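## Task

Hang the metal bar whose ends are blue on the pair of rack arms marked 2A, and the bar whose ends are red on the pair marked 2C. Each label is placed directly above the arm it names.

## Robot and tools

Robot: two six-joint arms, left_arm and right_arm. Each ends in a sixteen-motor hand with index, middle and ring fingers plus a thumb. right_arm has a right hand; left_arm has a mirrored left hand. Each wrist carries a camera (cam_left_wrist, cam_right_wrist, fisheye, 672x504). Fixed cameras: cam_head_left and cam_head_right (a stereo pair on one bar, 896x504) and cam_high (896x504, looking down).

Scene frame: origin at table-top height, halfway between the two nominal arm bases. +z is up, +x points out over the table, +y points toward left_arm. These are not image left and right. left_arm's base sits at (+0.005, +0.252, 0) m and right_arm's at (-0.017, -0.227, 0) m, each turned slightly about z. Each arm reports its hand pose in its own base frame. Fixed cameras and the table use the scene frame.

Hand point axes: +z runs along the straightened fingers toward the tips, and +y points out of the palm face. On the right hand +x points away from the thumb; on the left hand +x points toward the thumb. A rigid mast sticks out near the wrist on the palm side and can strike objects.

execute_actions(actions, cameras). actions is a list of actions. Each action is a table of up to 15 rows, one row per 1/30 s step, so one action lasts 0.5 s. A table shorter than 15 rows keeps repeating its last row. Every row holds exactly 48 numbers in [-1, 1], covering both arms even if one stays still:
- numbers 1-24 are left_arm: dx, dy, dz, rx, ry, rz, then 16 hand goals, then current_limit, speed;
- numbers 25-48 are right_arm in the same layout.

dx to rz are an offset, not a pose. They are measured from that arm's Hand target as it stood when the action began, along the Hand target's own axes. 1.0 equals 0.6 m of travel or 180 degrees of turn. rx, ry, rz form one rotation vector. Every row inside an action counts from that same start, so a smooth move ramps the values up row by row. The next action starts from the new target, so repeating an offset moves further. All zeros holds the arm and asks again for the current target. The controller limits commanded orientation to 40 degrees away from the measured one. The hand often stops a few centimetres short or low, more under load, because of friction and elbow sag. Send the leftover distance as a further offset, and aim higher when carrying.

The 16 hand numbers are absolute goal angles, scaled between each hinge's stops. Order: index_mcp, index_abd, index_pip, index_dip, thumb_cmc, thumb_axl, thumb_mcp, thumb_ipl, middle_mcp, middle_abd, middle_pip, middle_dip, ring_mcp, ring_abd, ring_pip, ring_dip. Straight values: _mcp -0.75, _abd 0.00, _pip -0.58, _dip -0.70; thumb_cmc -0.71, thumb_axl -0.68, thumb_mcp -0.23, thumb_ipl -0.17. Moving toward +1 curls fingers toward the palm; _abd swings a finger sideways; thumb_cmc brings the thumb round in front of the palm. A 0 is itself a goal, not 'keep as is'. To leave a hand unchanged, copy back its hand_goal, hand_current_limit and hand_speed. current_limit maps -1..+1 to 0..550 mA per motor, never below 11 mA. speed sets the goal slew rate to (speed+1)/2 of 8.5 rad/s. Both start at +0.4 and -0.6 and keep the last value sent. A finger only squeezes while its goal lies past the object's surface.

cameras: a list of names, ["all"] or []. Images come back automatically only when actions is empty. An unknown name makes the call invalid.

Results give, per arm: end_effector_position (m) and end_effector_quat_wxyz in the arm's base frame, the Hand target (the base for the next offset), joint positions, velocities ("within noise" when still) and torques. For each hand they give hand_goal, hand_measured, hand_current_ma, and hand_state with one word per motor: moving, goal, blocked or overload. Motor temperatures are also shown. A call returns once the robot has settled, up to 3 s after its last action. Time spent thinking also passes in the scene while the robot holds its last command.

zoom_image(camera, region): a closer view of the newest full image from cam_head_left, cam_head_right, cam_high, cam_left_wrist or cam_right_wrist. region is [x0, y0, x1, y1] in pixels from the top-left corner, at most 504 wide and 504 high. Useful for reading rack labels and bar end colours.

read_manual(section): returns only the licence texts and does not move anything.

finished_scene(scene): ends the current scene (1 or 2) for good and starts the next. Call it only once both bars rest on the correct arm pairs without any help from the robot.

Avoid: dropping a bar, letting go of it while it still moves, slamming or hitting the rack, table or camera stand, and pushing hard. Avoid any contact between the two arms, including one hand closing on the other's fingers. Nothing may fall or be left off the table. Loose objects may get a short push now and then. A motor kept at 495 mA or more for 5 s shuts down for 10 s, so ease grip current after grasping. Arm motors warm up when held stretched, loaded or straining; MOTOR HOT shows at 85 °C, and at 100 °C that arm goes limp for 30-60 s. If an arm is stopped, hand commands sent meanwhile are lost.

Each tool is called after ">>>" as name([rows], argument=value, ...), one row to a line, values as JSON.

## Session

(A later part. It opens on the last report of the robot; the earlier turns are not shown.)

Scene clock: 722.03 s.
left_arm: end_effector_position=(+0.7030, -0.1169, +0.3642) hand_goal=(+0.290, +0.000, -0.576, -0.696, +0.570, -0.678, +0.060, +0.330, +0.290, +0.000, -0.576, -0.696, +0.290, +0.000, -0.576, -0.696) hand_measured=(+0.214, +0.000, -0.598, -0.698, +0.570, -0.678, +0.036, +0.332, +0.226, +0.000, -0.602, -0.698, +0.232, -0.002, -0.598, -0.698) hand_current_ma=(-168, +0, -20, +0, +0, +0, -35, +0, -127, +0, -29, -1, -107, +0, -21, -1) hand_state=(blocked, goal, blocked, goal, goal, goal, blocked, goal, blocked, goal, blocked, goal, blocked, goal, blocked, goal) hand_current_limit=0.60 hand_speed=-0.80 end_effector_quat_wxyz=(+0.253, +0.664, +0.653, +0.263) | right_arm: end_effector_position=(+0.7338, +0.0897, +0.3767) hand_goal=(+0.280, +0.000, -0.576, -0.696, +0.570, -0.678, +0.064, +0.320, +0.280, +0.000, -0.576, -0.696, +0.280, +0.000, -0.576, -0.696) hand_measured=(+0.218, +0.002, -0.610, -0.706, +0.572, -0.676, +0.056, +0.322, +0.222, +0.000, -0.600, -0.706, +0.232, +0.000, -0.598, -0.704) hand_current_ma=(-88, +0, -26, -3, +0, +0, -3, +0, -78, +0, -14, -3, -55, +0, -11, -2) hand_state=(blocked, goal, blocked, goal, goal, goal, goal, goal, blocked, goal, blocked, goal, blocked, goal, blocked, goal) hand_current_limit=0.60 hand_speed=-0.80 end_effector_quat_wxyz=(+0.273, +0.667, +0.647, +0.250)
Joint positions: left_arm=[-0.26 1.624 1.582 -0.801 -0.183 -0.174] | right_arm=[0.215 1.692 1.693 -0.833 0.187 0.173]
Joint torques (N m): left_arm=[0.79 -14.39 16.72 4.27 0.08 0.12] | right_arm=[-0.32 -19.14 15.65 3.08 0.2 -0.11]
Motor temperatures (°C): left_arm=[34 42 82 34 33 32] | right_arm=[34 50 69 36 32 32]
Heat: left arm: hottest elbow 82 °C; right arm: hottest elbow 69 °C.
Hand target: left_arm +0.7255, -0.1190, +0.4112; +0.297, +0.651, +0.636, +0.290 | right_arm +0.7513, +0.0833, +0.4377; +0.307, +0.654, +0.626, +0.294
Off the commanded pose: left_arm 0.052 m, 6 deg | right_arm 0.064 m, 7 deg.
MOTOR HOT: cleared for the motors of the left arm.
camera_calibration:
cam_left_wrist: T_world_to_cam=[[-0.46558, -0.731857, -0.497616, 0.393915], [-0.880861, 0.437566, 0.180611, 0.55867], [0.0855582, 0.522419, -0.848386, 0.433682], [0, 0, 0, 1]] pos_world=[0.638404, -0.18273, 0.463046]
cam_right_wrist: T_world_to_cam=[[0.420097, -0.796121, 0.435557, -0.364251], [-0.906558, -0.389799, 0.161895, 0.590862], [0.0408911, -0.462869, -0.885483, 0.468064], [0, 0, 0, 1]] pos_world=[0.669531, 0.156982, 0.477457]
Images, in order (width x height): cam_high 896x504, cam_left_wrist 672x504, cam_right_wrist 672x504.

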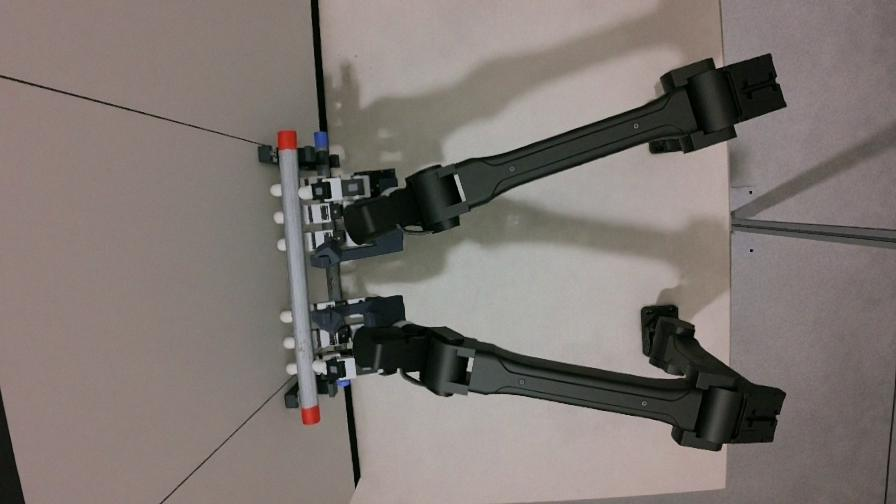

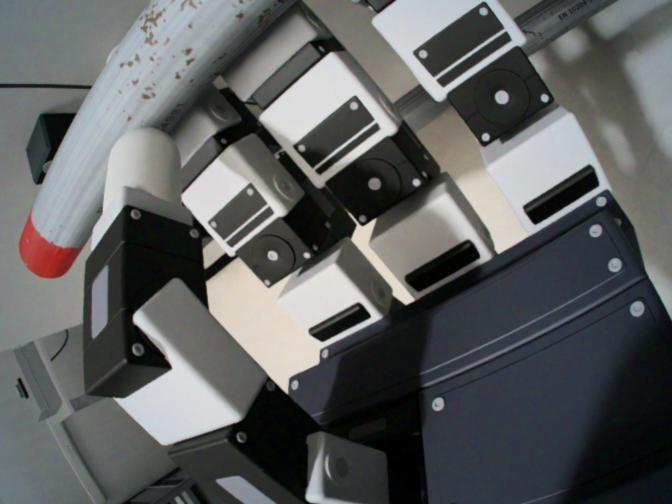

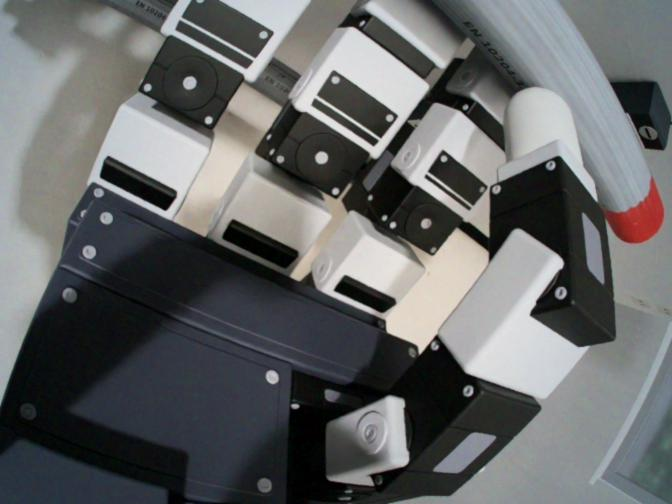

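>>> execute_actions([
  [[0,-0.0225,0.0128,0,0,0,0.29,0,-0.576,-0.696,0.571,-0.678,0.05,0.32,0.29,0,-0.576,-0.696,0.29,0,-0.576,-0.696,0.6,-0.8,0,-0.0326,0.0196,0,0,0,0.28,0,-0.576,-0.696,0.571,-0.678,0.06,0.315,0.28,0,-0.576,-0.696,0.28,0,-0.576,-0.696,0.6,-0.8]],
], cameras=["cam_head_left","cam_high"])

>>> zoom_image(camera="cam_high", region=[250, 280, 390, 440])

>>> zoom_image(camera="cam_head_left", region=[330, 75, 430, 190])

>>> zoom_image(camera="cam_head_left", region=[470, 75, 570, 190])

Scene clock: 740.37 s.
left_arm: end_effector_position=(+0.7033, -0.1170, +0.3649) hand_goal=(+0.290, +0.000, -0.576, -0.696, +0.570, -0.678, +0.050, +0.320, +0.290, +0.000, -0.576, -0.696, +0.290, +0.000, -0.576, -0.696) hand_measured=(+0.218, -0.004, -0.598, -0.696, +0.568, -0.678, +0.032, +0.328, +0.228, -0.004, -0.600, -0.698, +0.234, -0.006, -0.598, -0.698) hand_current_ma=(-157, -1, -20, +0, +0, +0, -24, +8, -122, -2, -25, -1, -101, -2, -20, -1) hand_state=(blocked, goal, blocked, goal, goal, goal, goal, goal, blocked, goal, blocked, goal, blocked, goal, blocked, goal) hand_current_limit=0.60 hand_speed=-0.80 end_effector_quat_wxyz=(+0.254, +0.663, +0.653, +0.264) | right_arm: end_effector_position=(+0.7376, +0.0894, +0.3799) hand_goal=(+0.280, +0.000, -0.576, -0.696, +0.570, -0.678, +0.060, +0.314, +0.280, +0.000, -0.576, -0.696, +0.280, +0.000, -0.576, -0.696) hand_measured=(+0.218, +0.002, -0.610, -0.704, +0.570, -0.678, +0.054, +0.316, +0.222, +0.000, -0.600, -0.706, +0.232, +0.000, -0.598, -0.704) hand_current_ma=(-88, +0, -25, -2, +0, +0, -2, +0, -77, +0, -14, -3, -55, +0, -11, -2) hand_state=(blocked, goal, blocked, goal, goal, goal, goal, goal, blocked, goal, blocked, goal, blocked, goal, blocked, goal) hand_current_limit=0.60 hand_speed=-0.80 end_effector_quat_wxyz=(+0.278, +0.665, +0.643, +0.258)
Joint positions: left_arm=[-0.26 1.624 1.582 -0.798 -0.183 -0.174] | right_arm=[0.214 1.695 1.693 -0.809 0.187 0.173]
Joint torques (N m): left_arm=[0.79 -14.56 13.04 5.78 0.04 0.1] | right_arm=[-0.21 -19.78 10.67 4.18 0.24 -0.11]
Motor temperatures (°C): left_arm=[34 42 82 34 32 32] | right_arm=[34 52 69 36 32 32]
Heat: left arm: hottest elbow 82 °C; right arm: hottest elbow 69 °C.
Hand target: left_arm +0.7225, -0.1189, +0.3959; +0.297, +0.651, +0.636, +0.290 | right_arm +0.7478, +0.0834, +0.4151; +0.307, +0.654, +0.626, +0.294
Off the commanded pose: left_arm 0.037 m, 6 deg | right_arm 0.037 m, 6 deg.
Images, in order (width x height): cam_head_left 896x504, cam_high 896x504.

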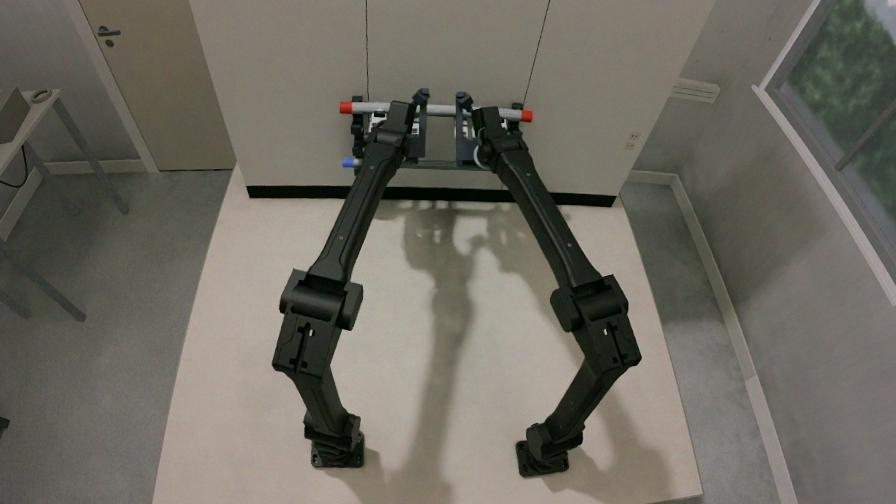

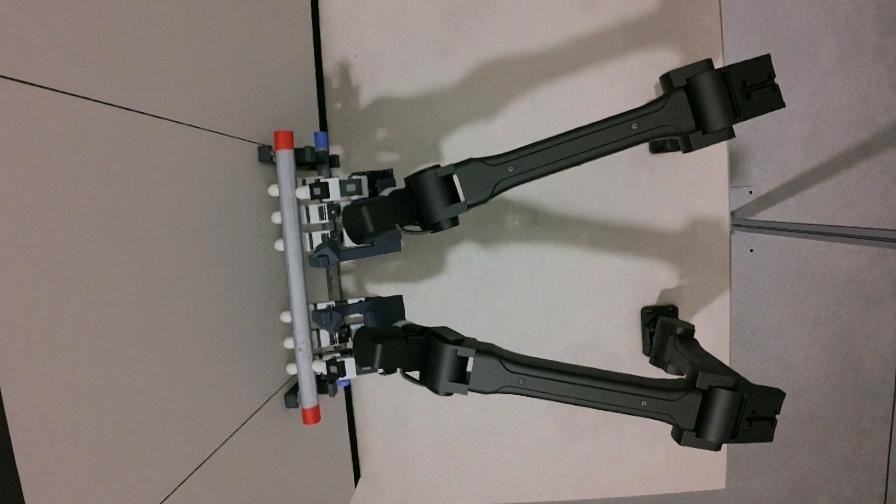

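Scaled by 3.150.

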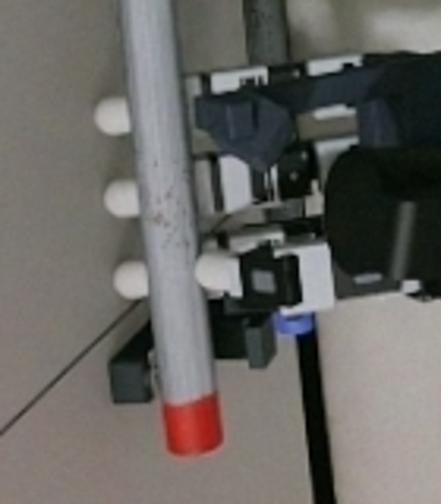

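Scaled by 4.383.

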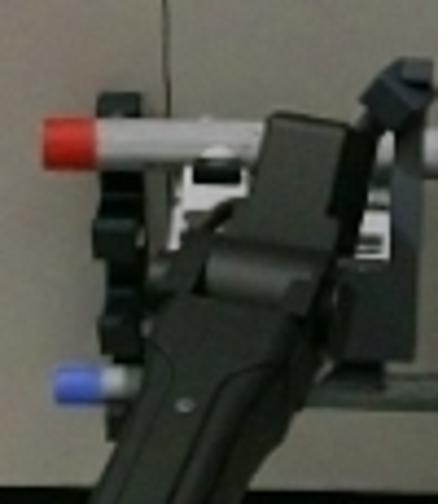

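Scaled by 4.383.

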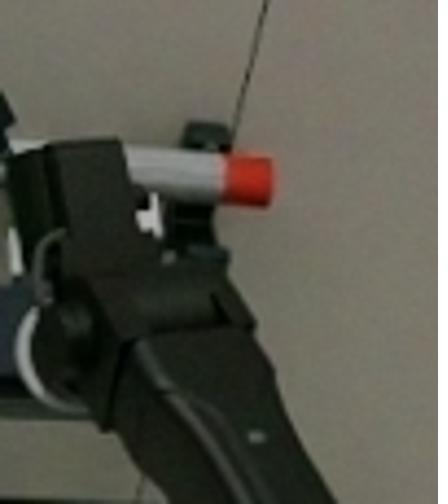

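>>> execute_actions([
  [[0,-0.0298,0.0038,0,0,0,0.29,0,-0.576,-0.696,0.571,-0.678,0.05,0.32,0.29,0,-0.576,-0.696,0.29,0,-0.576,-0.696,0.6,-0.8,0,-0.032,0.0006,0,0,0,0.28,0,-0.576,-0.696,0.571,-0.678,0.06,0.315,0.28,0,-0.576,-0.696,0.28,0,-0.576,-0.696,0.6,-0.8]],
], cameras=["cam_head_left","cam_high"])

>>> zoom_image(camera="cam_high", region=[250, 280, 390, 440])

>>> zoom_image(camera="cam_high", region=[240, 110, 380, 260])

>>> zoom_image(camera="cam_head_left", region=[330, 75, 430, 190])

Scene clock: 751.47 s.
left_arm: end_effector_position=(+0.7051, -0.1181, +0.3567) hand_goal=(+0.290, +0.000, -0.576, -0.696, +0.570, -0.678, +0.050, +0.320, +0.290, +0.000, -0.576, -0.696, +0.290, +0.000, -0.576, -0.696) hand_measured=(+0.244, -0.002, -0.594, -0.696, +0.570, -0.678, +0.008, +0.314, +0.244, -0.006, -0.590, -0.696, +0.238, -0.008, -0.576, -0.680) hand_current_ma=(-74, -1, -15, +0, +0, +0, -92, -3, -76, -2, -10, +0, -93, -3, +0, +14) hand_state=(blocked, goal, goal, goal, goal, goal, blocked, goal, blocked, goal, goal, goal, blocked, goal, goal, goal) hand_current_limit=0.60 hand_speed=-0.80 end_effector_quat_wxyz=(+0.267, +0.657, +0.649, +0.273) | right_arm: end_effector_position=(+0.7348, +0.0899, +0.3664) hand_goal=(+0.280, +0.000, -0.576, -0.696, +0.570, -0.678, +0.060, +0.314, +0.280, +0.000, -0.576, -0.696, +0.280, +0.000, -0.576, -0.696) hand_measured=(+0.218, +0.002, -0.606, -0.702, +0.570, -0.678, +0.048, +0.314, +0.230, +0.000, -0.596, -0.706, +0.244, +0.000, -0.592, -0.702) hand_current_ma=(-86, +0, -20, -1, +0, +0, -6, +0, -59, +0, -11, -3, -33, +0, -6, -1) hand_state=(blocked, goal, blocked, goal, goal, goal, goal, goal, blocked, goal, blocked, goal, blocked, goal, goal, goal) hand_current_limit=0.60 hand_speed=-0.80 end_effector_quat_wxyz=(+0.283, +0.663, +0.640, +0.266)
Joint positions: left_arm=[-0.261 1.621 1.536 -0.719 -0.186 -0.174] | right_arm=[0.215 1.683 1.63 -0.738 0.187 0.173]
Joint torques (N m): left_arm=[0.26 -16.03 11.44 4.3 0.1 0.09] | right_arm=[0.44 -21.07 9.59 3.41 0.38 -0.07]
Motor temperatures (°C): left_arm=[34 42 80 34 32 32] | right_arm=[34 51 68 36 32 32]
Heat: left arm: hottest elbow 80 °C; right arm: hottest elbow 68 °C.
Hand target: left_arm +0.7125, -0.1187, +0.3809; +0.297, +0.651, +0.636, +0.290 | right_arm +0.7358, +0.0840, +0.4002; +0.307, +0.654, +0.626, +0.294
Off the commanded pose: left_arm 0.025 m, 4 deg | right_arm 0.034 m, 5 deg.
Images, in order (width x height): cam_head_left 896x504, cam_high 896x504.

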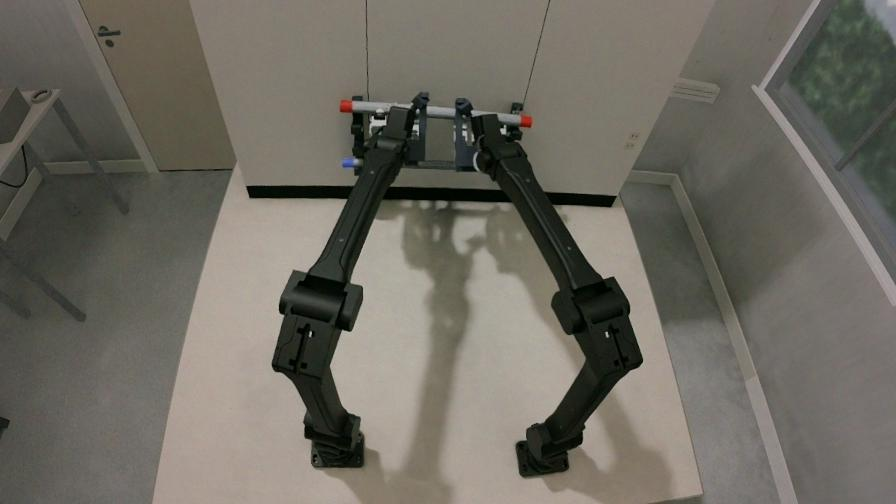

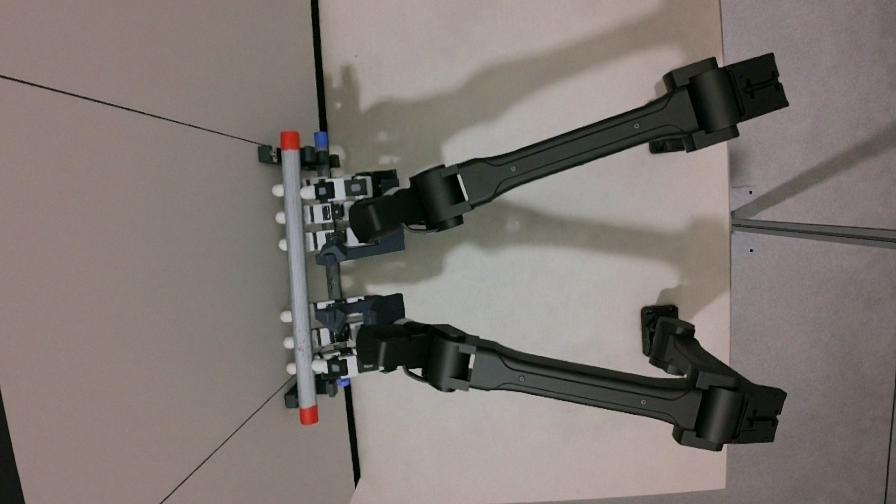

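Scaled by 3.150.

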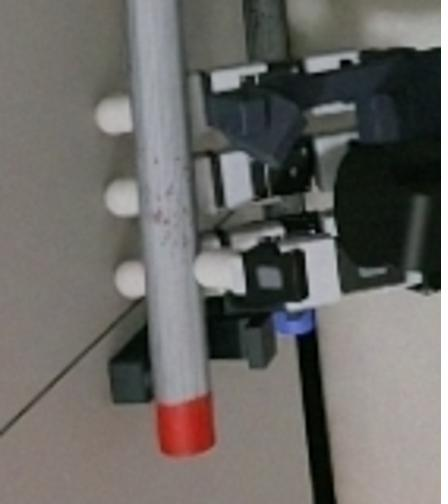

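Scaled by 3.360.

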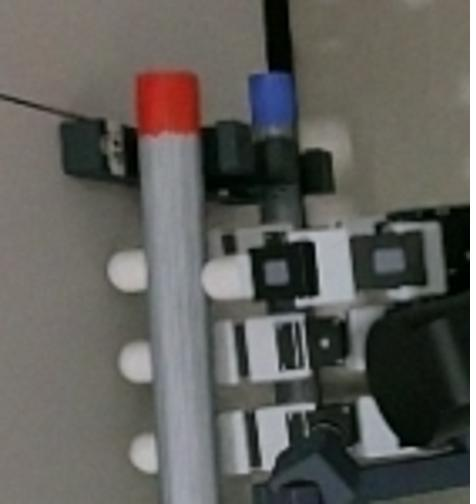

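Scaled by 4.383.

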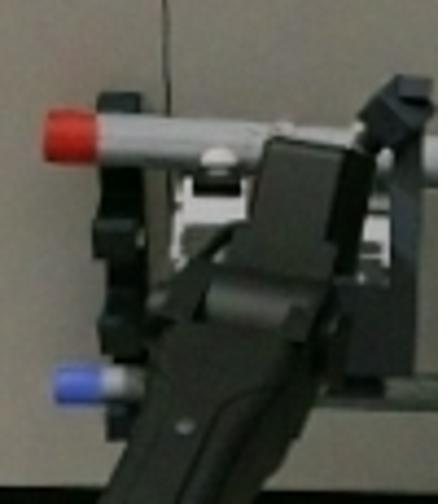

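>>> execute_actions([
  [[0,-0.043,0.0064,0.006,0,0,0.27,0,-0.576,-0.696,0.571,-0.678,0.03,0.31,0.27,0,-0.576,-0.696,0.27,0,-0.576,-0.696,0.6,-0.8,0,-0.0171,0.0055,0,0,0,0.28,0,-0.576,-0.696,0.571,-0.678,0.06,0.315,0.28,0,-0.576,-0.696,0.28,0,-0.576,-0.696,0.6,-0.8]],
], cameras=["cam_head_left","cam_high"])

>>> zoom_image(camera="cam_high", region=[250, 280, 390, 440])

>>> zoom_image(camera="cam_head_left", region=[470, 75, 570, 190])

>>> zoom_image(camera="cam_head_left", region=[330, 75, 430, 190])

Scene clock: 768.70 s.
left_arm: end_effector_position=(+0.6963, -0.1167, +0.3236) hand_goal=(+0.270, +0.000, -0.576, -0.696, +0.570, -0.678, +0.030, +0.310, +0.270, +0.000, -0.576, -0.696, +0.270, +0.000, -0.576, -0.696) hand_measured=(+0.238, +0.000, -0.586, -0.700, +0.570, -0.678, +0.032, +0.312, +0.244, -0.002, -0.584, -0.700, +0.246, -0.004, -0.584, -0.696) hand_current_ma=(-41, +0, -6, -1, +0, +0, +1, +0, -30, +0, -5, -1, -27, -1, -4, +0) hand_state=(blocked, goal, goal, goal, goal, goal, goal, goal, blocked, goal, goal, goal, blocked, goal, goal, goal) hand_current_limit=0.60 hand_speed=-0.80 end_effector_quat_wxyz=(+0.260, +0.663, +0.651, +0.262) | right_arm: end_effector_position=(+0.7307, +0.0898, +0.3450) hand_goal=(+0.280, +0.000, -0.576, -0.696, +0.570, -0.678, +0.060, +0.314, +0.280, +0.000, -0.576, -0.696, +0.280, +0.000, -0.576, -0.696) hand_measured=(+0.228, +0.002, -0.602, -0.702, +0.572, -0.678, +0.062, +0.316, +0.234, +0.000, -0.594, -0.704, +0.240, +0.000, -0.592, -0.702) hand_current_ma=(-64, +0, -16, -1, +0, +0, +0, +0, -52, +0, -9, -2, -39, +0, -7, -1) hand_state=(blocked, goal, blocked, goal, goal, goal, goal, goal, blocked, goal, goal, goal, blocked, goal, goal, goal) hand_current_limit=0.60 hand_speed=-0.80 end_effector_quat_wxyz=(+0.279, +0.662, +0.647, +0.257)
Joint positions: left_arm=[-0.26 1.614 1.456 -0.673 -0.174 -0.174] | right_arm=[0.215 1.681 1.584 -0.715 0.187 0.164]
Joint torques (N m): left_arm=[-0.09 -17.61 11.62 3.73 -0.13 0.03] | right_arm=[0.44 -21.54 10.06 3.64 0.45 -0.05]
Motor temperatures (°C): left_arm=[34 43 75 34 32 32] | right_arm=[34 51 64 36 32 32]
Heat: left arm: hottest elbow 75 °C; right arm: hottest elbow 64 °C.
Hand target: left_arm +0.6985, -0.1184, +0.3589; +0.291, +0.653, +0.639, +0.284 | right_arm +0.7318, +0.0842, +0.3902; +0.307, +0.654, +0.626, +0.294
Off the commanded pose: left_arm 0.035 m, 5 deg | right_arm 0.046 m, 6 deg.
Images, in order (width x height): cam_head_left 896x504, cam_high 896x504.

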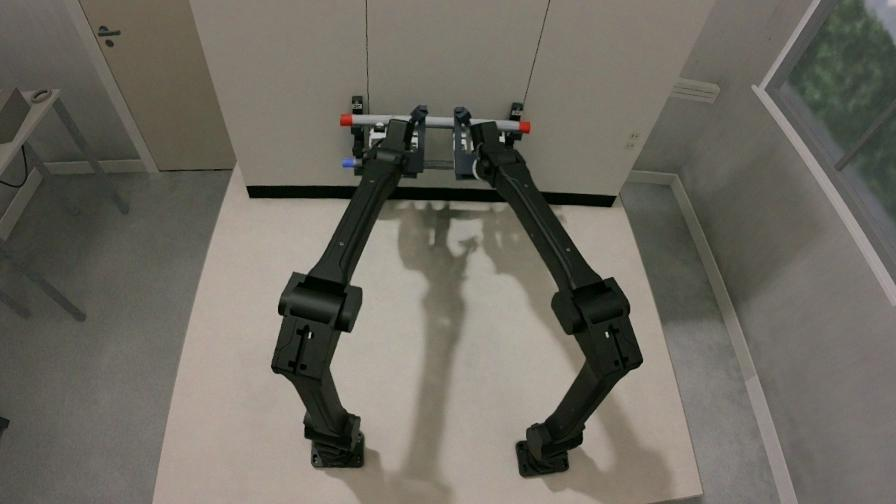

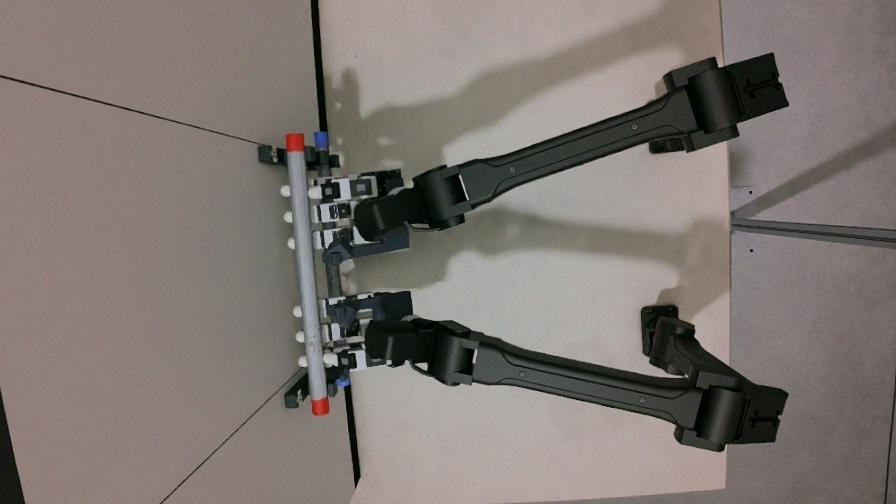

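Scaled by 3.150.

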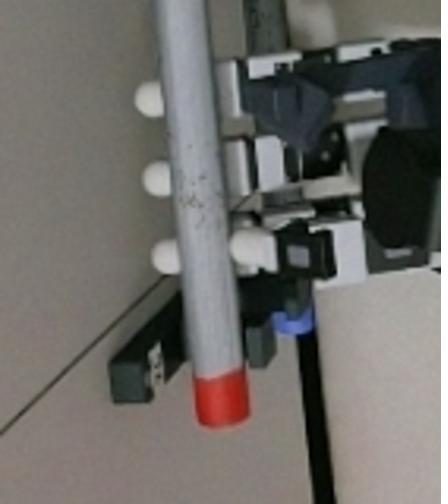

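Scaled by 4.383.

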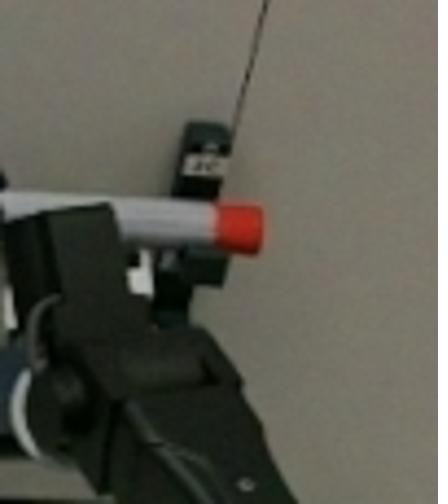

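Scaled by 4.383.

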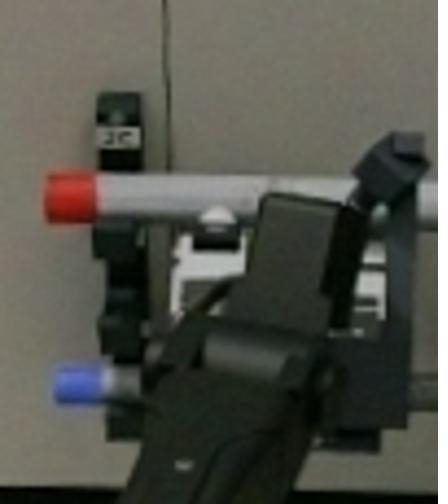

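>>> zoom_image(camera="cam_high", region=[240, 110, 380, 260])

>>> execute_actions([
  [[0,-0.0126,0.0109,0,0,0,0.25,0,-0.576,-0.696,0.571,-0.678,-0.03,0.31,0.25,0,-0.576,-0.696,0.25,0,-0.576,-0.696,0.6,-0.8,0,-0.016,0.0135,0,0,0,0.26,0,-0.576,-0.696,0.571,-0.678,0.0,0.315,0.26,0,-0.576,-0.696,0.26,0,-0.576,-0.696,0.6,-0.8]],
], cameras=["cam_head_left","cam_high","cam_left_wrist","cam_right_wrist"])

>>> zoom_image(camera="cam_head_left", region=[470, 75, 570, 190])

>>> zoom_image(camera="cam_head_left", region=[330, 75, 430, 190])

Scaled by 3.360.

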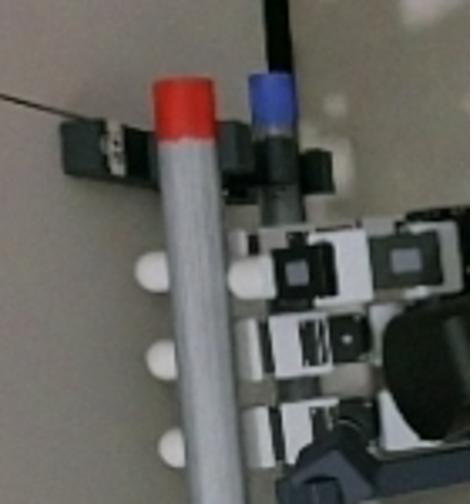

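Scene clock: 782.60 s.
left_arm: end_effector_position=(+0.6980, -0.1172, +0.3240) hand_goal=(+0.250, +0.000, -0.576, -0.696, +0.570, -0.678, -0.030, +0.310, +0.250, +0.000, -0.576, -0.696, +0.250, +0.000, -0.576, -0.696) hand_measured=(+0.232, +0.000, -0.584, -0.700, +0.570, -0.678, -0.020, +0.312, +0.238, -0.002, -0.584, -0.700, +0.240, -0.004, -0.584, -0.696) hand_current_ma=(-16, +0, -4, -1, +0, +0, +8, +1, -8, +0, -5, -1, -6, -1, -4, +0) hand_state=(goal, goal, goal, goal, goal, goal, goal, goal, goal, goal, goal, goal, goal, goal, goal, goal) hand_current_limit=0.60 hand_speed=-0.80 end_effector_quat_wxyz=(+0.268, +0.660, +0.649, +0.267) | right_arm: end_effector_position=(+0.7320, +0.0901, +0.3433) hand_goal=(+0.260, +0.000, -0.576, -0.696, +0.570, -0.678, +0.000, +0.314, +0.260, +0.000, -0.576, -0.696, +0.260, +0.000, -0.576, -0.696) hand_measured=(+0.224, +0.002, -0.596, -0.702, +0.572, -0.678, +0.012, +0.316, +0.228, +0.000, -0.592, -0.702, +0.234, +0.000, -0.590, -0.702) hand_current_ma=(-33, +0, -10, -1, +0, +0, +6, +0, -26, +0, -7, -1, -17, +0, -6, -1) hand_state=(blocked, goal, blocked, goal, goal, goal, goal, goal, blocked, goal, goal, goal, blocked, goal, goal, goal) hand_current_limit=0.60 hand_speed=-0.80 end_effector_quat_wxyz=(+0.284, +0.660, +0.643, +0.266)
Joint positions: left_arm=[-0.26 1.614 1.445 -0.643 -0.174 -0.174] | right_arm=[0.215 1.68 1.564 -0.674 0.187 0.164]
Joint torques (N m): left_arm=[-0.03 -17.03 10.62 3.48 -0.13 0.03] | right_arm=[0.32 -21.36 9.52 3.44 0.45 -0.06]
Motor temperatures (°C): left_arm=[34 42 75 34 32 32] | right_arm=[34 51 65 36 32 32]
Heat: left arm: hottest elbow 75 °C; right arm: hottest elbow 65 °C.
Hand target: left_arm +0.6983, -0.1184, +0.3489; +0.291, +0.653, +0.639, +0.284 | right_arm +0.7318, +0.0842, +0.3776; +0.307, +0.654, +0.626, +0.294
Off the commanded pose: left_arm 0.025 m, 4 deg | right_arm 0.035 m, 5 deg.
camera_calibration:
cam_left_wrist: T_world_to_cam=[[-0.455462, -0.736386, -0.500291, 0.364723], [-0.882956, 0.445466, 0.14815, 0.574544], [0.113767, 0.509211, -0.853089, 0.380358], [0, 0, 0, 1]] pos_world=[0.630143, -0.181045, 0.421828]
cam_right_wrist: T_world_to_cam=[[0.406788, -0.794609, 0.450689, -0.344282], [-0.909943, -0.39608, 0.122978, 0.611209], [0.0807894, -0.460127, -0.88417, 0.408724], [0, 0, 0, 1]] pos_world=[0.663195, 0.156583, 0.44138]
Images, in order (width x height): cam_head_left 896x504, cam_high 896x504, cam_left_wrist 672x504, cam_right_wrist 672x504.

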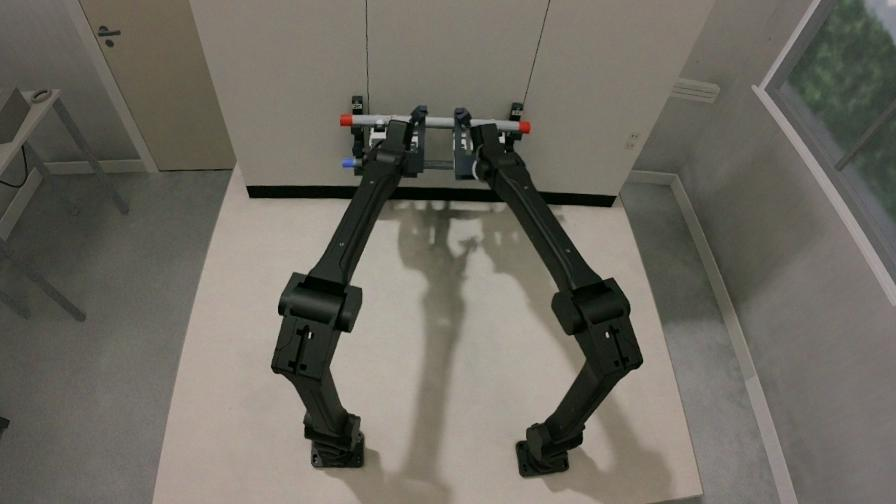

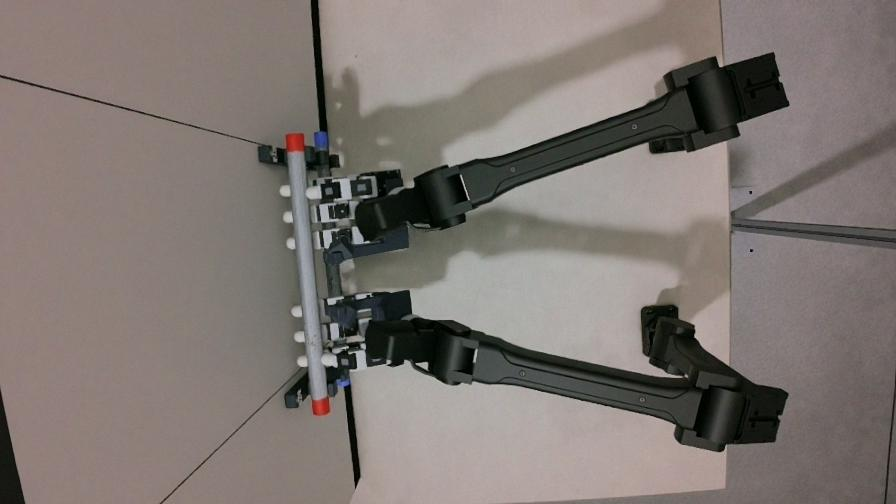

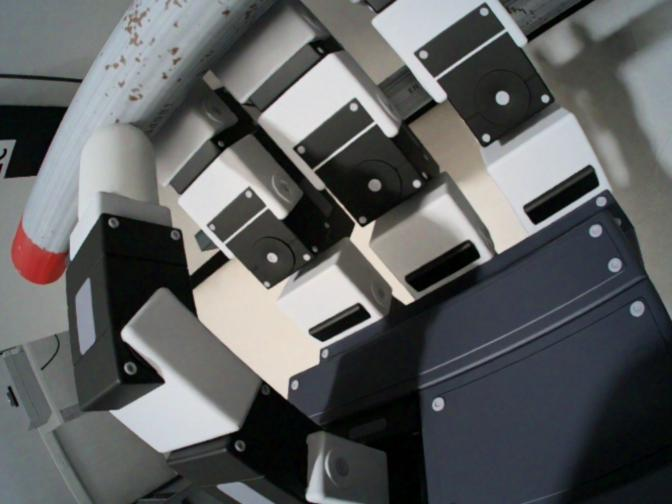

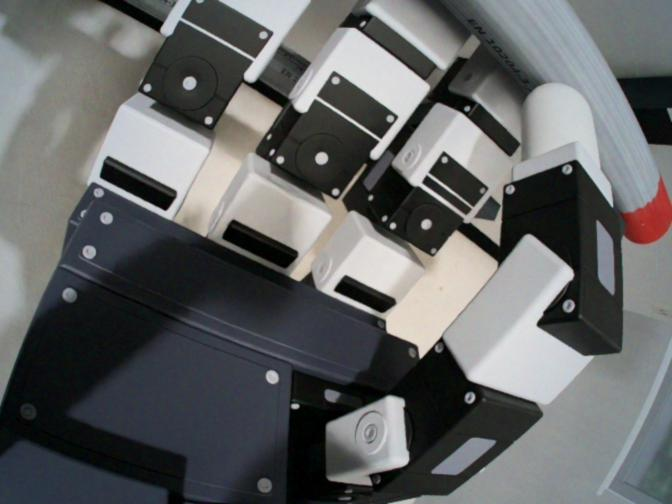

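Scaled by 4.383.

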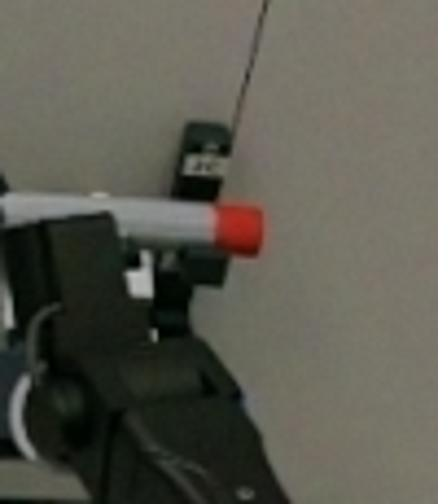

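Scaled by 4.383.

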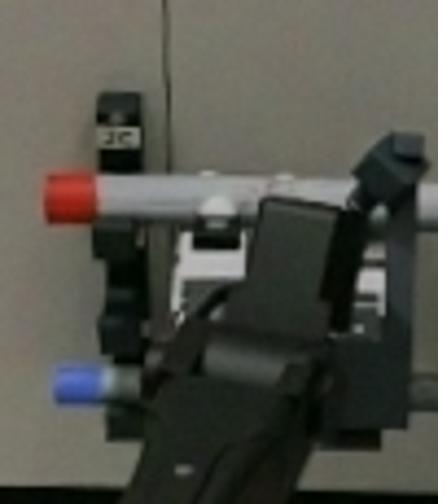

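>>> execute_actions([
  [[0,0,0,0,0,0,0.2,0,-0.576,-0.696,0.571,-0.678,-0.4,0.31,0.2,0,-0.576,-0.696,0.2,0,-0.576,-0.696,0.6,-0.7,0,0,0,0,0,0,0.2,0,-0.576,-0.696,0.571,-0.678,-0.4,0.315,0.2,0,-0.576,-0.696,0.2,0,-0.576,-0.696,0.6,-0.7]],
  [[0,0,0,0,0,0,0.1,0,-0.576,-0.696,0.571,-0.678,-0.73,0.6,0.1,0,-0.576,-0.696,0.1,0,-0.576,-0.696,0.6,-0.7,0,0,0,0,0,0,0.1,0,-0.576,-0.696,0.571,-0.678,-0.73,0.6,0.1,0,-0.576,-0.696,0.1,0,-0.576,-0.696,0.6,-0.7]],
  [[0,-0.0252,0.0219,0,0,0,0.05,0,-0.576,-0.696,0.571,-0.678,-0.73,0.8,0.05,0,-0.576,-0.696,0.05,0,-0.576,-0.696,0.4,-0.7,0,-0.0378,0.0328,0,0,0,0.05,0,-0.576,-0.696,0.571,-0.678,-0.73,0.8,0.05,0,-0.576,-0.696,0.05,0,-0.576,-0.696,0.4,-0.7]],
], cameras=["cam_head_left","cam_left_wrist","cam_right_wrist","cam_high"])

>>> zoom_image(camera="cam_head_left", region=[330, 75, 550, 190])

Scene clock: 812.53 s.
left_arm: end_effector_position=(+0.6956, -0.1176, +0.3294) hand_goal=(+0.050, +0.000, -0.576, -0.696, +0.570, -0.678, -0.730, +0.800, +0.050, +0.000, -0.576, -0.696, +0.050, +0.000, -0.576, -0.696) hand_measured=(+0.066, +0.000, -0.566, -0.690, +0.570, -0.678, -0.726, +0.800, +0.070, -0.002, -0.564, -0.690, +0.074, -0.004, -0.564, -0.690) hand_current_ma=(+13, +0, +5, +2, +0, +0, +2, +0, +19, +0, +7, +2, +27, -1, +8, +3) hand_state=(goal, goal, goal, goal, goal, goal, goal, goal, goal, goal, goal, goal, blocked, goal, goal, goal) hand_current_limit=0.40 hand_speed=-0.70 end_effector_quat_wxyz=(+0.286, +0.653, +0.644, +0.278) | right_arm: end_effector_position=(+0.7279, +0.0902, +0.3420) hand_goal=(+0.050, +0.000, -0.576, -0.696, +0.570, -0.678, -0.730, +0.800, +0.050, +0.000, -0.576, -0.696, +0.050, +0.000, -0.576, -0.696) hand_measured=(+0.042, +0.002, -0.578, -0.696, +0.572, -0.678, -0.726, +0.798, +0.042, +0.000, -0.582, -0.700, +0.042, +0.000, -0.584, -0.700) hand_current_ma=(-2, +0, +0, +0, +0, +0, +1, +0, -2, +0, -1, +0, -2, +0, -2, +0) hand_state=(goal, goal, goal, goal, goal, goal, goal, goal, goal, goal, goal, goal, goal, goal, goal, goal) hand_current_limit=0.40 hand_speed=-0.70 end_effector_quat_wxyz=(+0.296, +0.655, +0.634, +0.285)
Joint positions: left_arm=[-0.261 1.597 1.412 -0.58 -0.174 -0.174] | right_arm=[0.217 1.66 1.506 -0.586 0.187 0.165]
Joint torques (N m): left_arm=[-0.15 -14.74 9.8 3.1 -0.12 0.03] | right_arm=[0.56 -18.14 8.98 2.99 0.39 -0.05]
Motor temperatures (°C): left_arm=[34 42 71 34 32 32] | right_arm=[34 51 60 36 32 32]
Heat: left arm: hottest elbow 71 °C; right arm: hottest elbow 60 °C.
Hand target: left_arm +0.6979, -0.1184, +0.3289; +0.291, +0.653, +0.639, +0.284 | right_arm +0.7325, +0.0841, +0.3476; +0.307, +0.654, +0.626, +0.294
Off the commanded pose: left_arm 0.002 m, 1 deg | right_arm 0.009 m, 2 deg.
camera_calibration:
cam_left_wrist: T_world_to_cam=[[-0.434073, -0.7417, -0.511333, 0.354072], [-0.887876, 0.448302, 0.10345, 0.590291], [0.152503, 0.498905, -0.853134, 0.357281], [0, 0, 0, 1]] pos_world=[0.623312, -0.180263, 0.424792]
cam_right_wrist: T_world_to_cam=[[0.385393, -0.799706, 0.460373, -0.329143], [-0.914454, -0.39776, 0.074576, 0.627639], [0.123479, -0.449731, -0.884587, 0.376095], [0, 0, 0, 1]] pos_world=[0.654356, 0.155574, 0.437411]
Images, in order (width x height): cam_head_left 896x504, cam_high 896x504, cam_left_wrist 672x504, cam_right_wrist 672x504.

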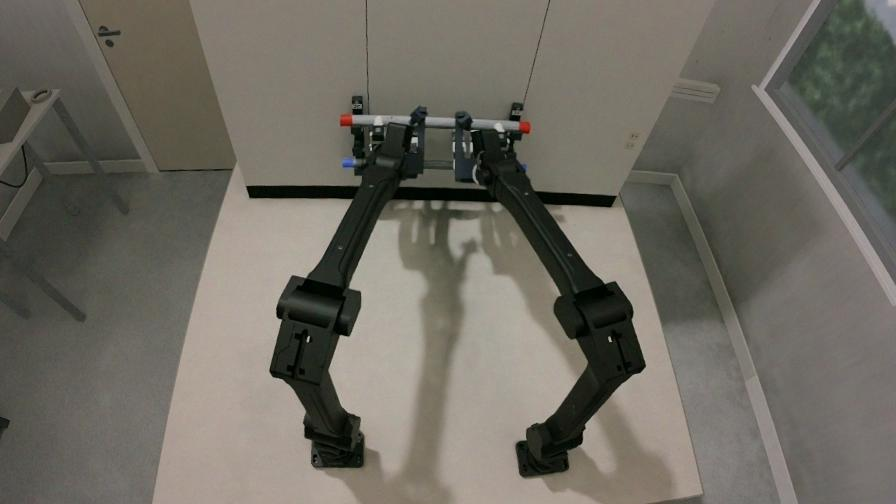

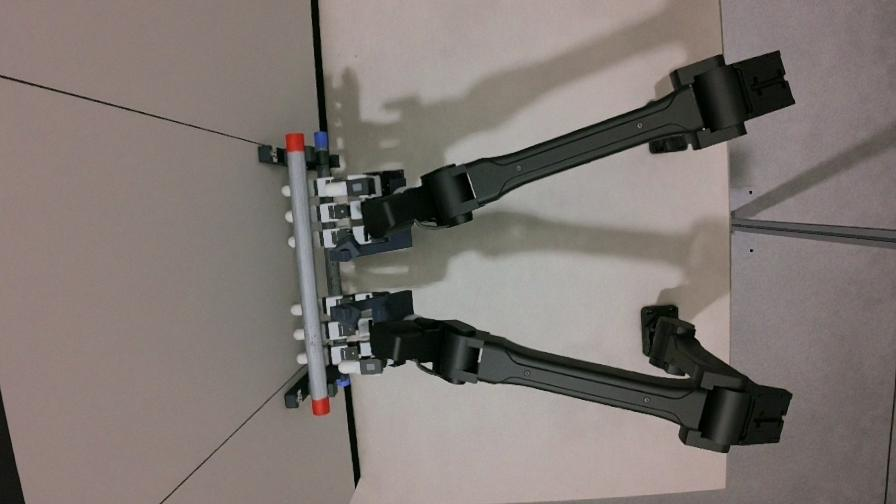

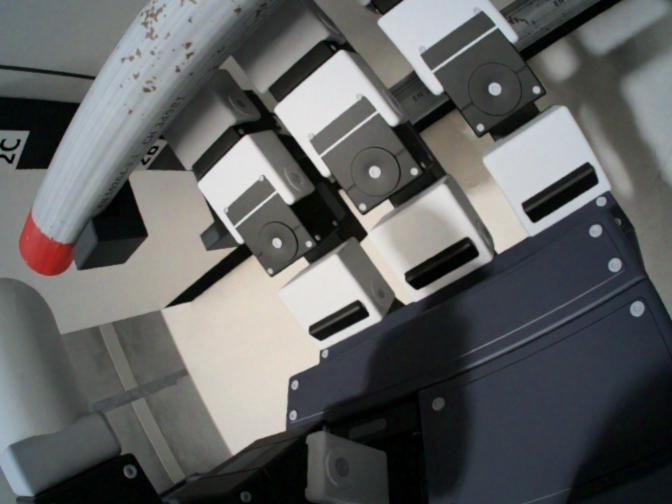

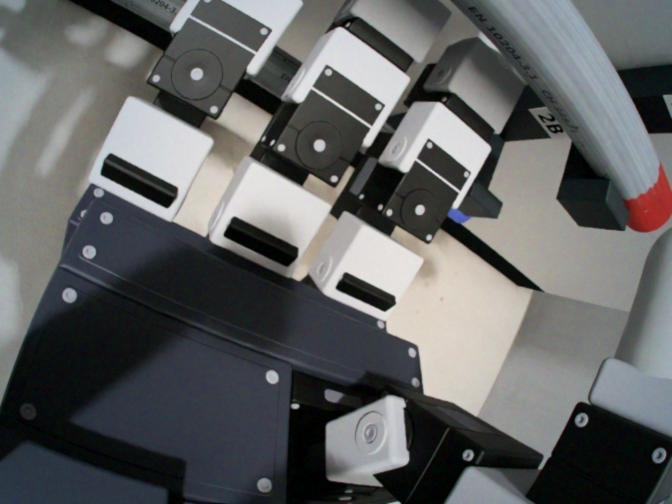

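Scaled by 2.291.

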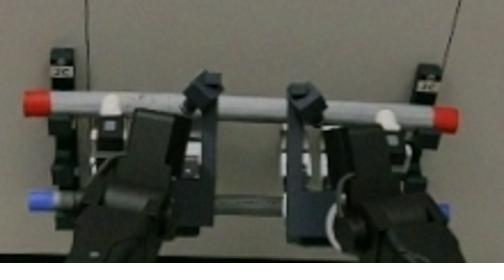

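>>> execute_actions([
  [[0,-0.0361,0.0096,0.008,0,0,0.03,0,-0.576,-0.696,0.571,-0.678,-0.73,0.8,0.03,0,-0.576,-0.696,0.03,0,-0.576,-0.696,0.4,-0.7,0,-0.0235,0.0064,0.012,0,0,0.03,0,-0.576,-0.696,0.571,-0.678,-0.73,0.8,0.03,0,-0.576,-0.696,0.03,0,-0.576,-0.696,0.4,-0.7]],
], cameras=["cam_head_left"])

>>> zoom_image(camera="cam_head_left", region=[330, 75, 550, 190])

Scene clock: 822.73 s.
left_arm: end_effector_position=(+0.6839, -0.1145, +0.2931) hand_goal=(+0.030, +0.000, -0.576, -0.696, +0.570, -0.678, -0.730, +0.800, +0.030, +0.000, -0.576, -0.696, +0.030, +0.000, -0.576, -0.696) hand_measured=(+0.020, +0.000, -0.576, -0.694, +0.570, -0.678, -0.726, +0.800, +0.020, -0.002, -0.576, -0.694, +0.020, -0.004, -0.576, -0.694) hand_current_ma=(-7, +0, +0, +1, +0, +0, +2, +0, -7, +0, +0, +1, -6, -1, +0, +1) hand_state=(goal, goal, goal, goal, goal, goal, goal, goal, goal, goal, goal, goal, goal, goal, goal, goal) hand_current_limit=0.40 hand_speed=-0.70 end_effector_quat_wxyz=(+0.264, +0.662, +0.650, +0.265) | right_arm: end_effector_position=(+0.7257, +0.0897, +0.3336) hand_goal=(+0.030, +0.000, -0.576, -0.696, +0.570, -0.678, -0.730, +0.800, +0.030, +0.000, -0.576, -0.696, +0.030, +0.000, -0.576, -0.696) hand_measured=(+0.022, +0.002, -0.578, -0.696, +0.572, -0.678, -0.726, +0.798, +0.022, +0.000, -0.582, -0.700, +0.022, +0.000, -0.584, -0.700) hand_current_ma=(-2, +0, +0, +0, +0, +0, +1, +0, -2, +0, -1, +0, -2, +0, -2, +0) hand_state=(goal, goal, goal, goal, goal, goal, goal, goal, goal, goal, goal, goal, goal, goal, goal, goal) hand_current_limit=0.40 hand_speed=-0.70 end_effector_quat_wxyz=(+0.292, +0.656, +0.637, +0.280)
Joint positions: left_arm=[-0.261 1.595 1.346 -0.571 -0.174 -0.174] | right_arm=[0.217 1.66 1.492 -0.586 0.187 0.165]
Joint torques (N m): left_arm=[-0.38 -15.21 10.91 3.26 -0.07 -0.03] | right_arm=[0.62 -18.37 8.8 2.07 0.19 0.01]
Motor temperatures (°C): left_arm=[34 42 70 34 32 32] | right_arm=[34 50 60 36 31 32]
Heat: left arm: hottest elbow 70 °C; right arm: hottest elbow 60 °C.
Hand target: left_arm +0.6877, -0.1181, +0.3090; +0.282, +0.657, +0.642, +0.276 | right_arm +0.7264, +0.0844, +0.3343; +0.294, +0.660, +0.631, +0.282
Off the commanded pose: left_arm 0.017 m, 3 deg | right_arm 0.005 m, 1 deg.
Images, in order (width x height): cam_head_left 896x504.

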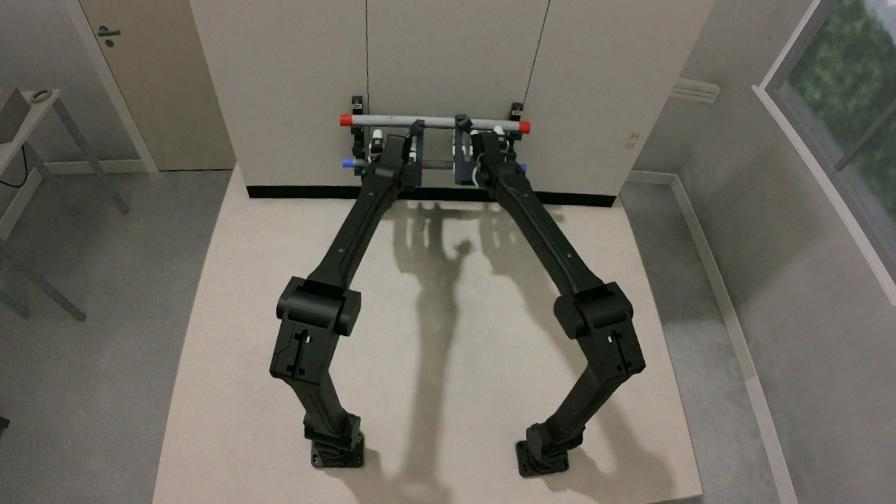

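Scaled by 2.291.

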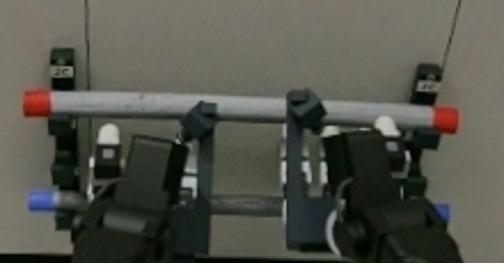

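>>> execute_actions([
  [[0,-0.032,-0.0384,0,0,0,0.03,0,-0.576,-0.696,0.571,-0.678,-0.73,0.8,0.03,0,-0.576,-0.696,0.03,0,-0.576,-0.696,0.4,-0.7,0,-0.026,0,0,0,0,0.0,0,-0.576,-0.696,0.571,-0.678,-0.73,0.8,0.0,0,-0.576,-0.696,0.0,0,-0.576,-0.696,0.4,-0.7]],
  [[0,-0.032,-0.0384,0,0,0,0.03,0,-0.576,-0.696,0.571,-0.678,-0.73,0.8,0.03,0,-0.576,-0.696,0.03,0,-0.576,-0.696,0.4,-0.7,0,-0.032,-0.0384,0,0,0,0.0,0,-0.576,-0.696,0.571,-0.678,-0.73,0.8,0.0,0,-0.576,-0.696,0.0,0,-0.576,-0.696,0.4,-0.7]],
], cameras=["cam_head_left","cam_high"])

>>> zoom_image(camera="cam_head_left", region=[330, 75, 550, 190])

Scene clock: 834.97 s.
left_arm: end_effector_position=(+0.6285, -0.1180, +0.2964) hand_goal=(+0.030, +0.000, -0.576, -0.696, +0.570, -0.678, -0.730, +0.800, +0.030, +0.000, -0.576, -0.696, +0.030, +0.000, -0.576, -0.696) hand_measured=(+0.020, +0.000, -0.576, -0.694, +0.570, -0.678, -0.726, +0.800, +0.020, -0.002, -0.576, -0.694, +0.020, -0.002, -0.576, -0.694) hand_current_ma=(-7, +0, +0, +1, +0, +0, +2, +0, -7, +0, +0, +1, -6, -1, +0, +1) hand_state=(goal, goal, goal, goal, goal, goal, goal, goal, goal, goal, goal, goal, goal, goal, goal, goal) hand_current_limit=0.40 hand_speed=-0.70 end_effector_quat_wxyz=(+0.264, +0.671, +0.640, +0.265) | right_arm: end_effector_position=(+0.6863, +0.0800, +0.3140) hand_goal=(+0.000, +0.000, -0.576, -0.696, +0.570, -0.678, -0.730, +0.800, +0.000, +0.000, -0.576, -0.696, +0.000, +0.000, -0.576, -0.696) hand_measured=(-0.008, +0.002, -0.578, -0.696, +0.572, -0.678, -0.726, +0.800, -0.008, +0.000, -0.582, -0.700, -0.008, +0.000, -0.584, -0.700) hand_current_ma=(-2, +0, +0, +0, +0, +0, +1, +0, -3, +0, -1, +0, -3, +0, -2, +0) hand_state=(goal, goal, goal, goal, goal, goal, goal, goal, goal, goal, goal, goal, goal, goal, goal, goal) hand_current_limit=0.40 hand_speed=-0.70 end_effector_quat_wxyz=(+0.287, +0.660, +0.641, +0.266)
Joint positions: left_arm=[-0.292 1.457 1.197 -0.561 -0.186 -0.172] | right_arm=[0.217 1.572 1.351 -0.565 0.193 0.165]
Joint torques (N m): left_arm=[-0.38 -14.1 10.18 2.99 -0.47 -0.17] | right_arm=[2.2 -17.08 8.58 2.96 0.59 0.14]
Motor temperatures (°C): left_arm=[34 42 69 34 32 32] | right_arm=[34 50 59 36 31 32]
Heat: left arm: hottest elbow 69 °C; right arm: hottest elbow 59 °C.
Hand target: left_arm +0.6278, -0.1168, +0.3128; +0.282, +0.657, +0.642, +0.276 | right_arm +0.6860, +0.0862, +0.3238; +0.294, +0.660, +0.631, +0.282
Off the commanded pose: left_arm 0.016 m, 3 deg | right_arm 0.012 m, 2 deg.
Images, in order (width x height): cam_head_left 896x504, cam_high 896x504.

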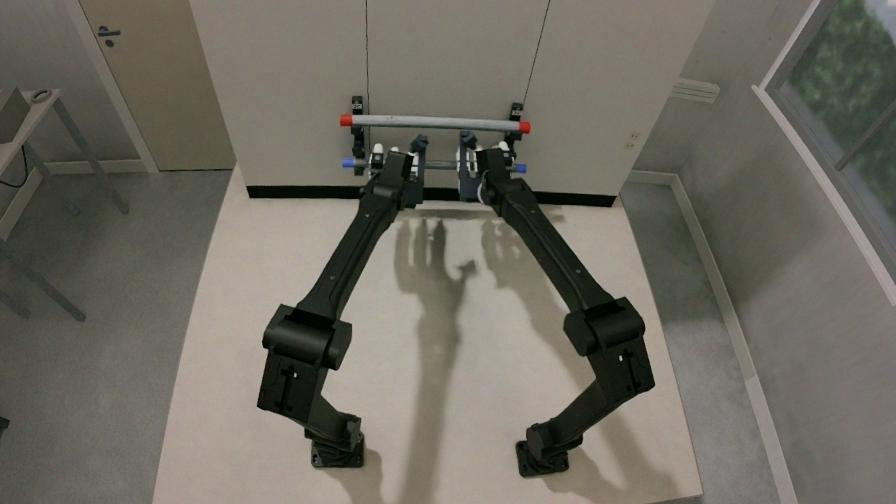

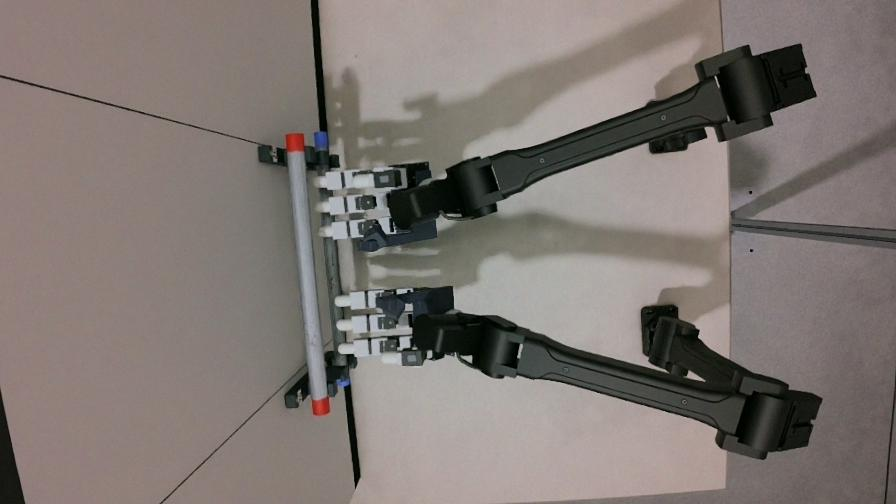

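Scaled by 2.291.

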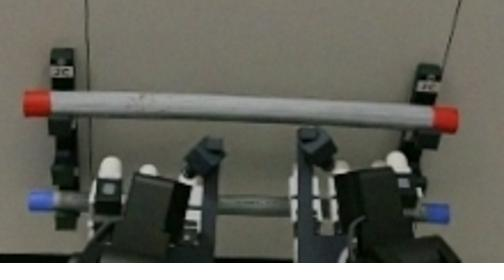

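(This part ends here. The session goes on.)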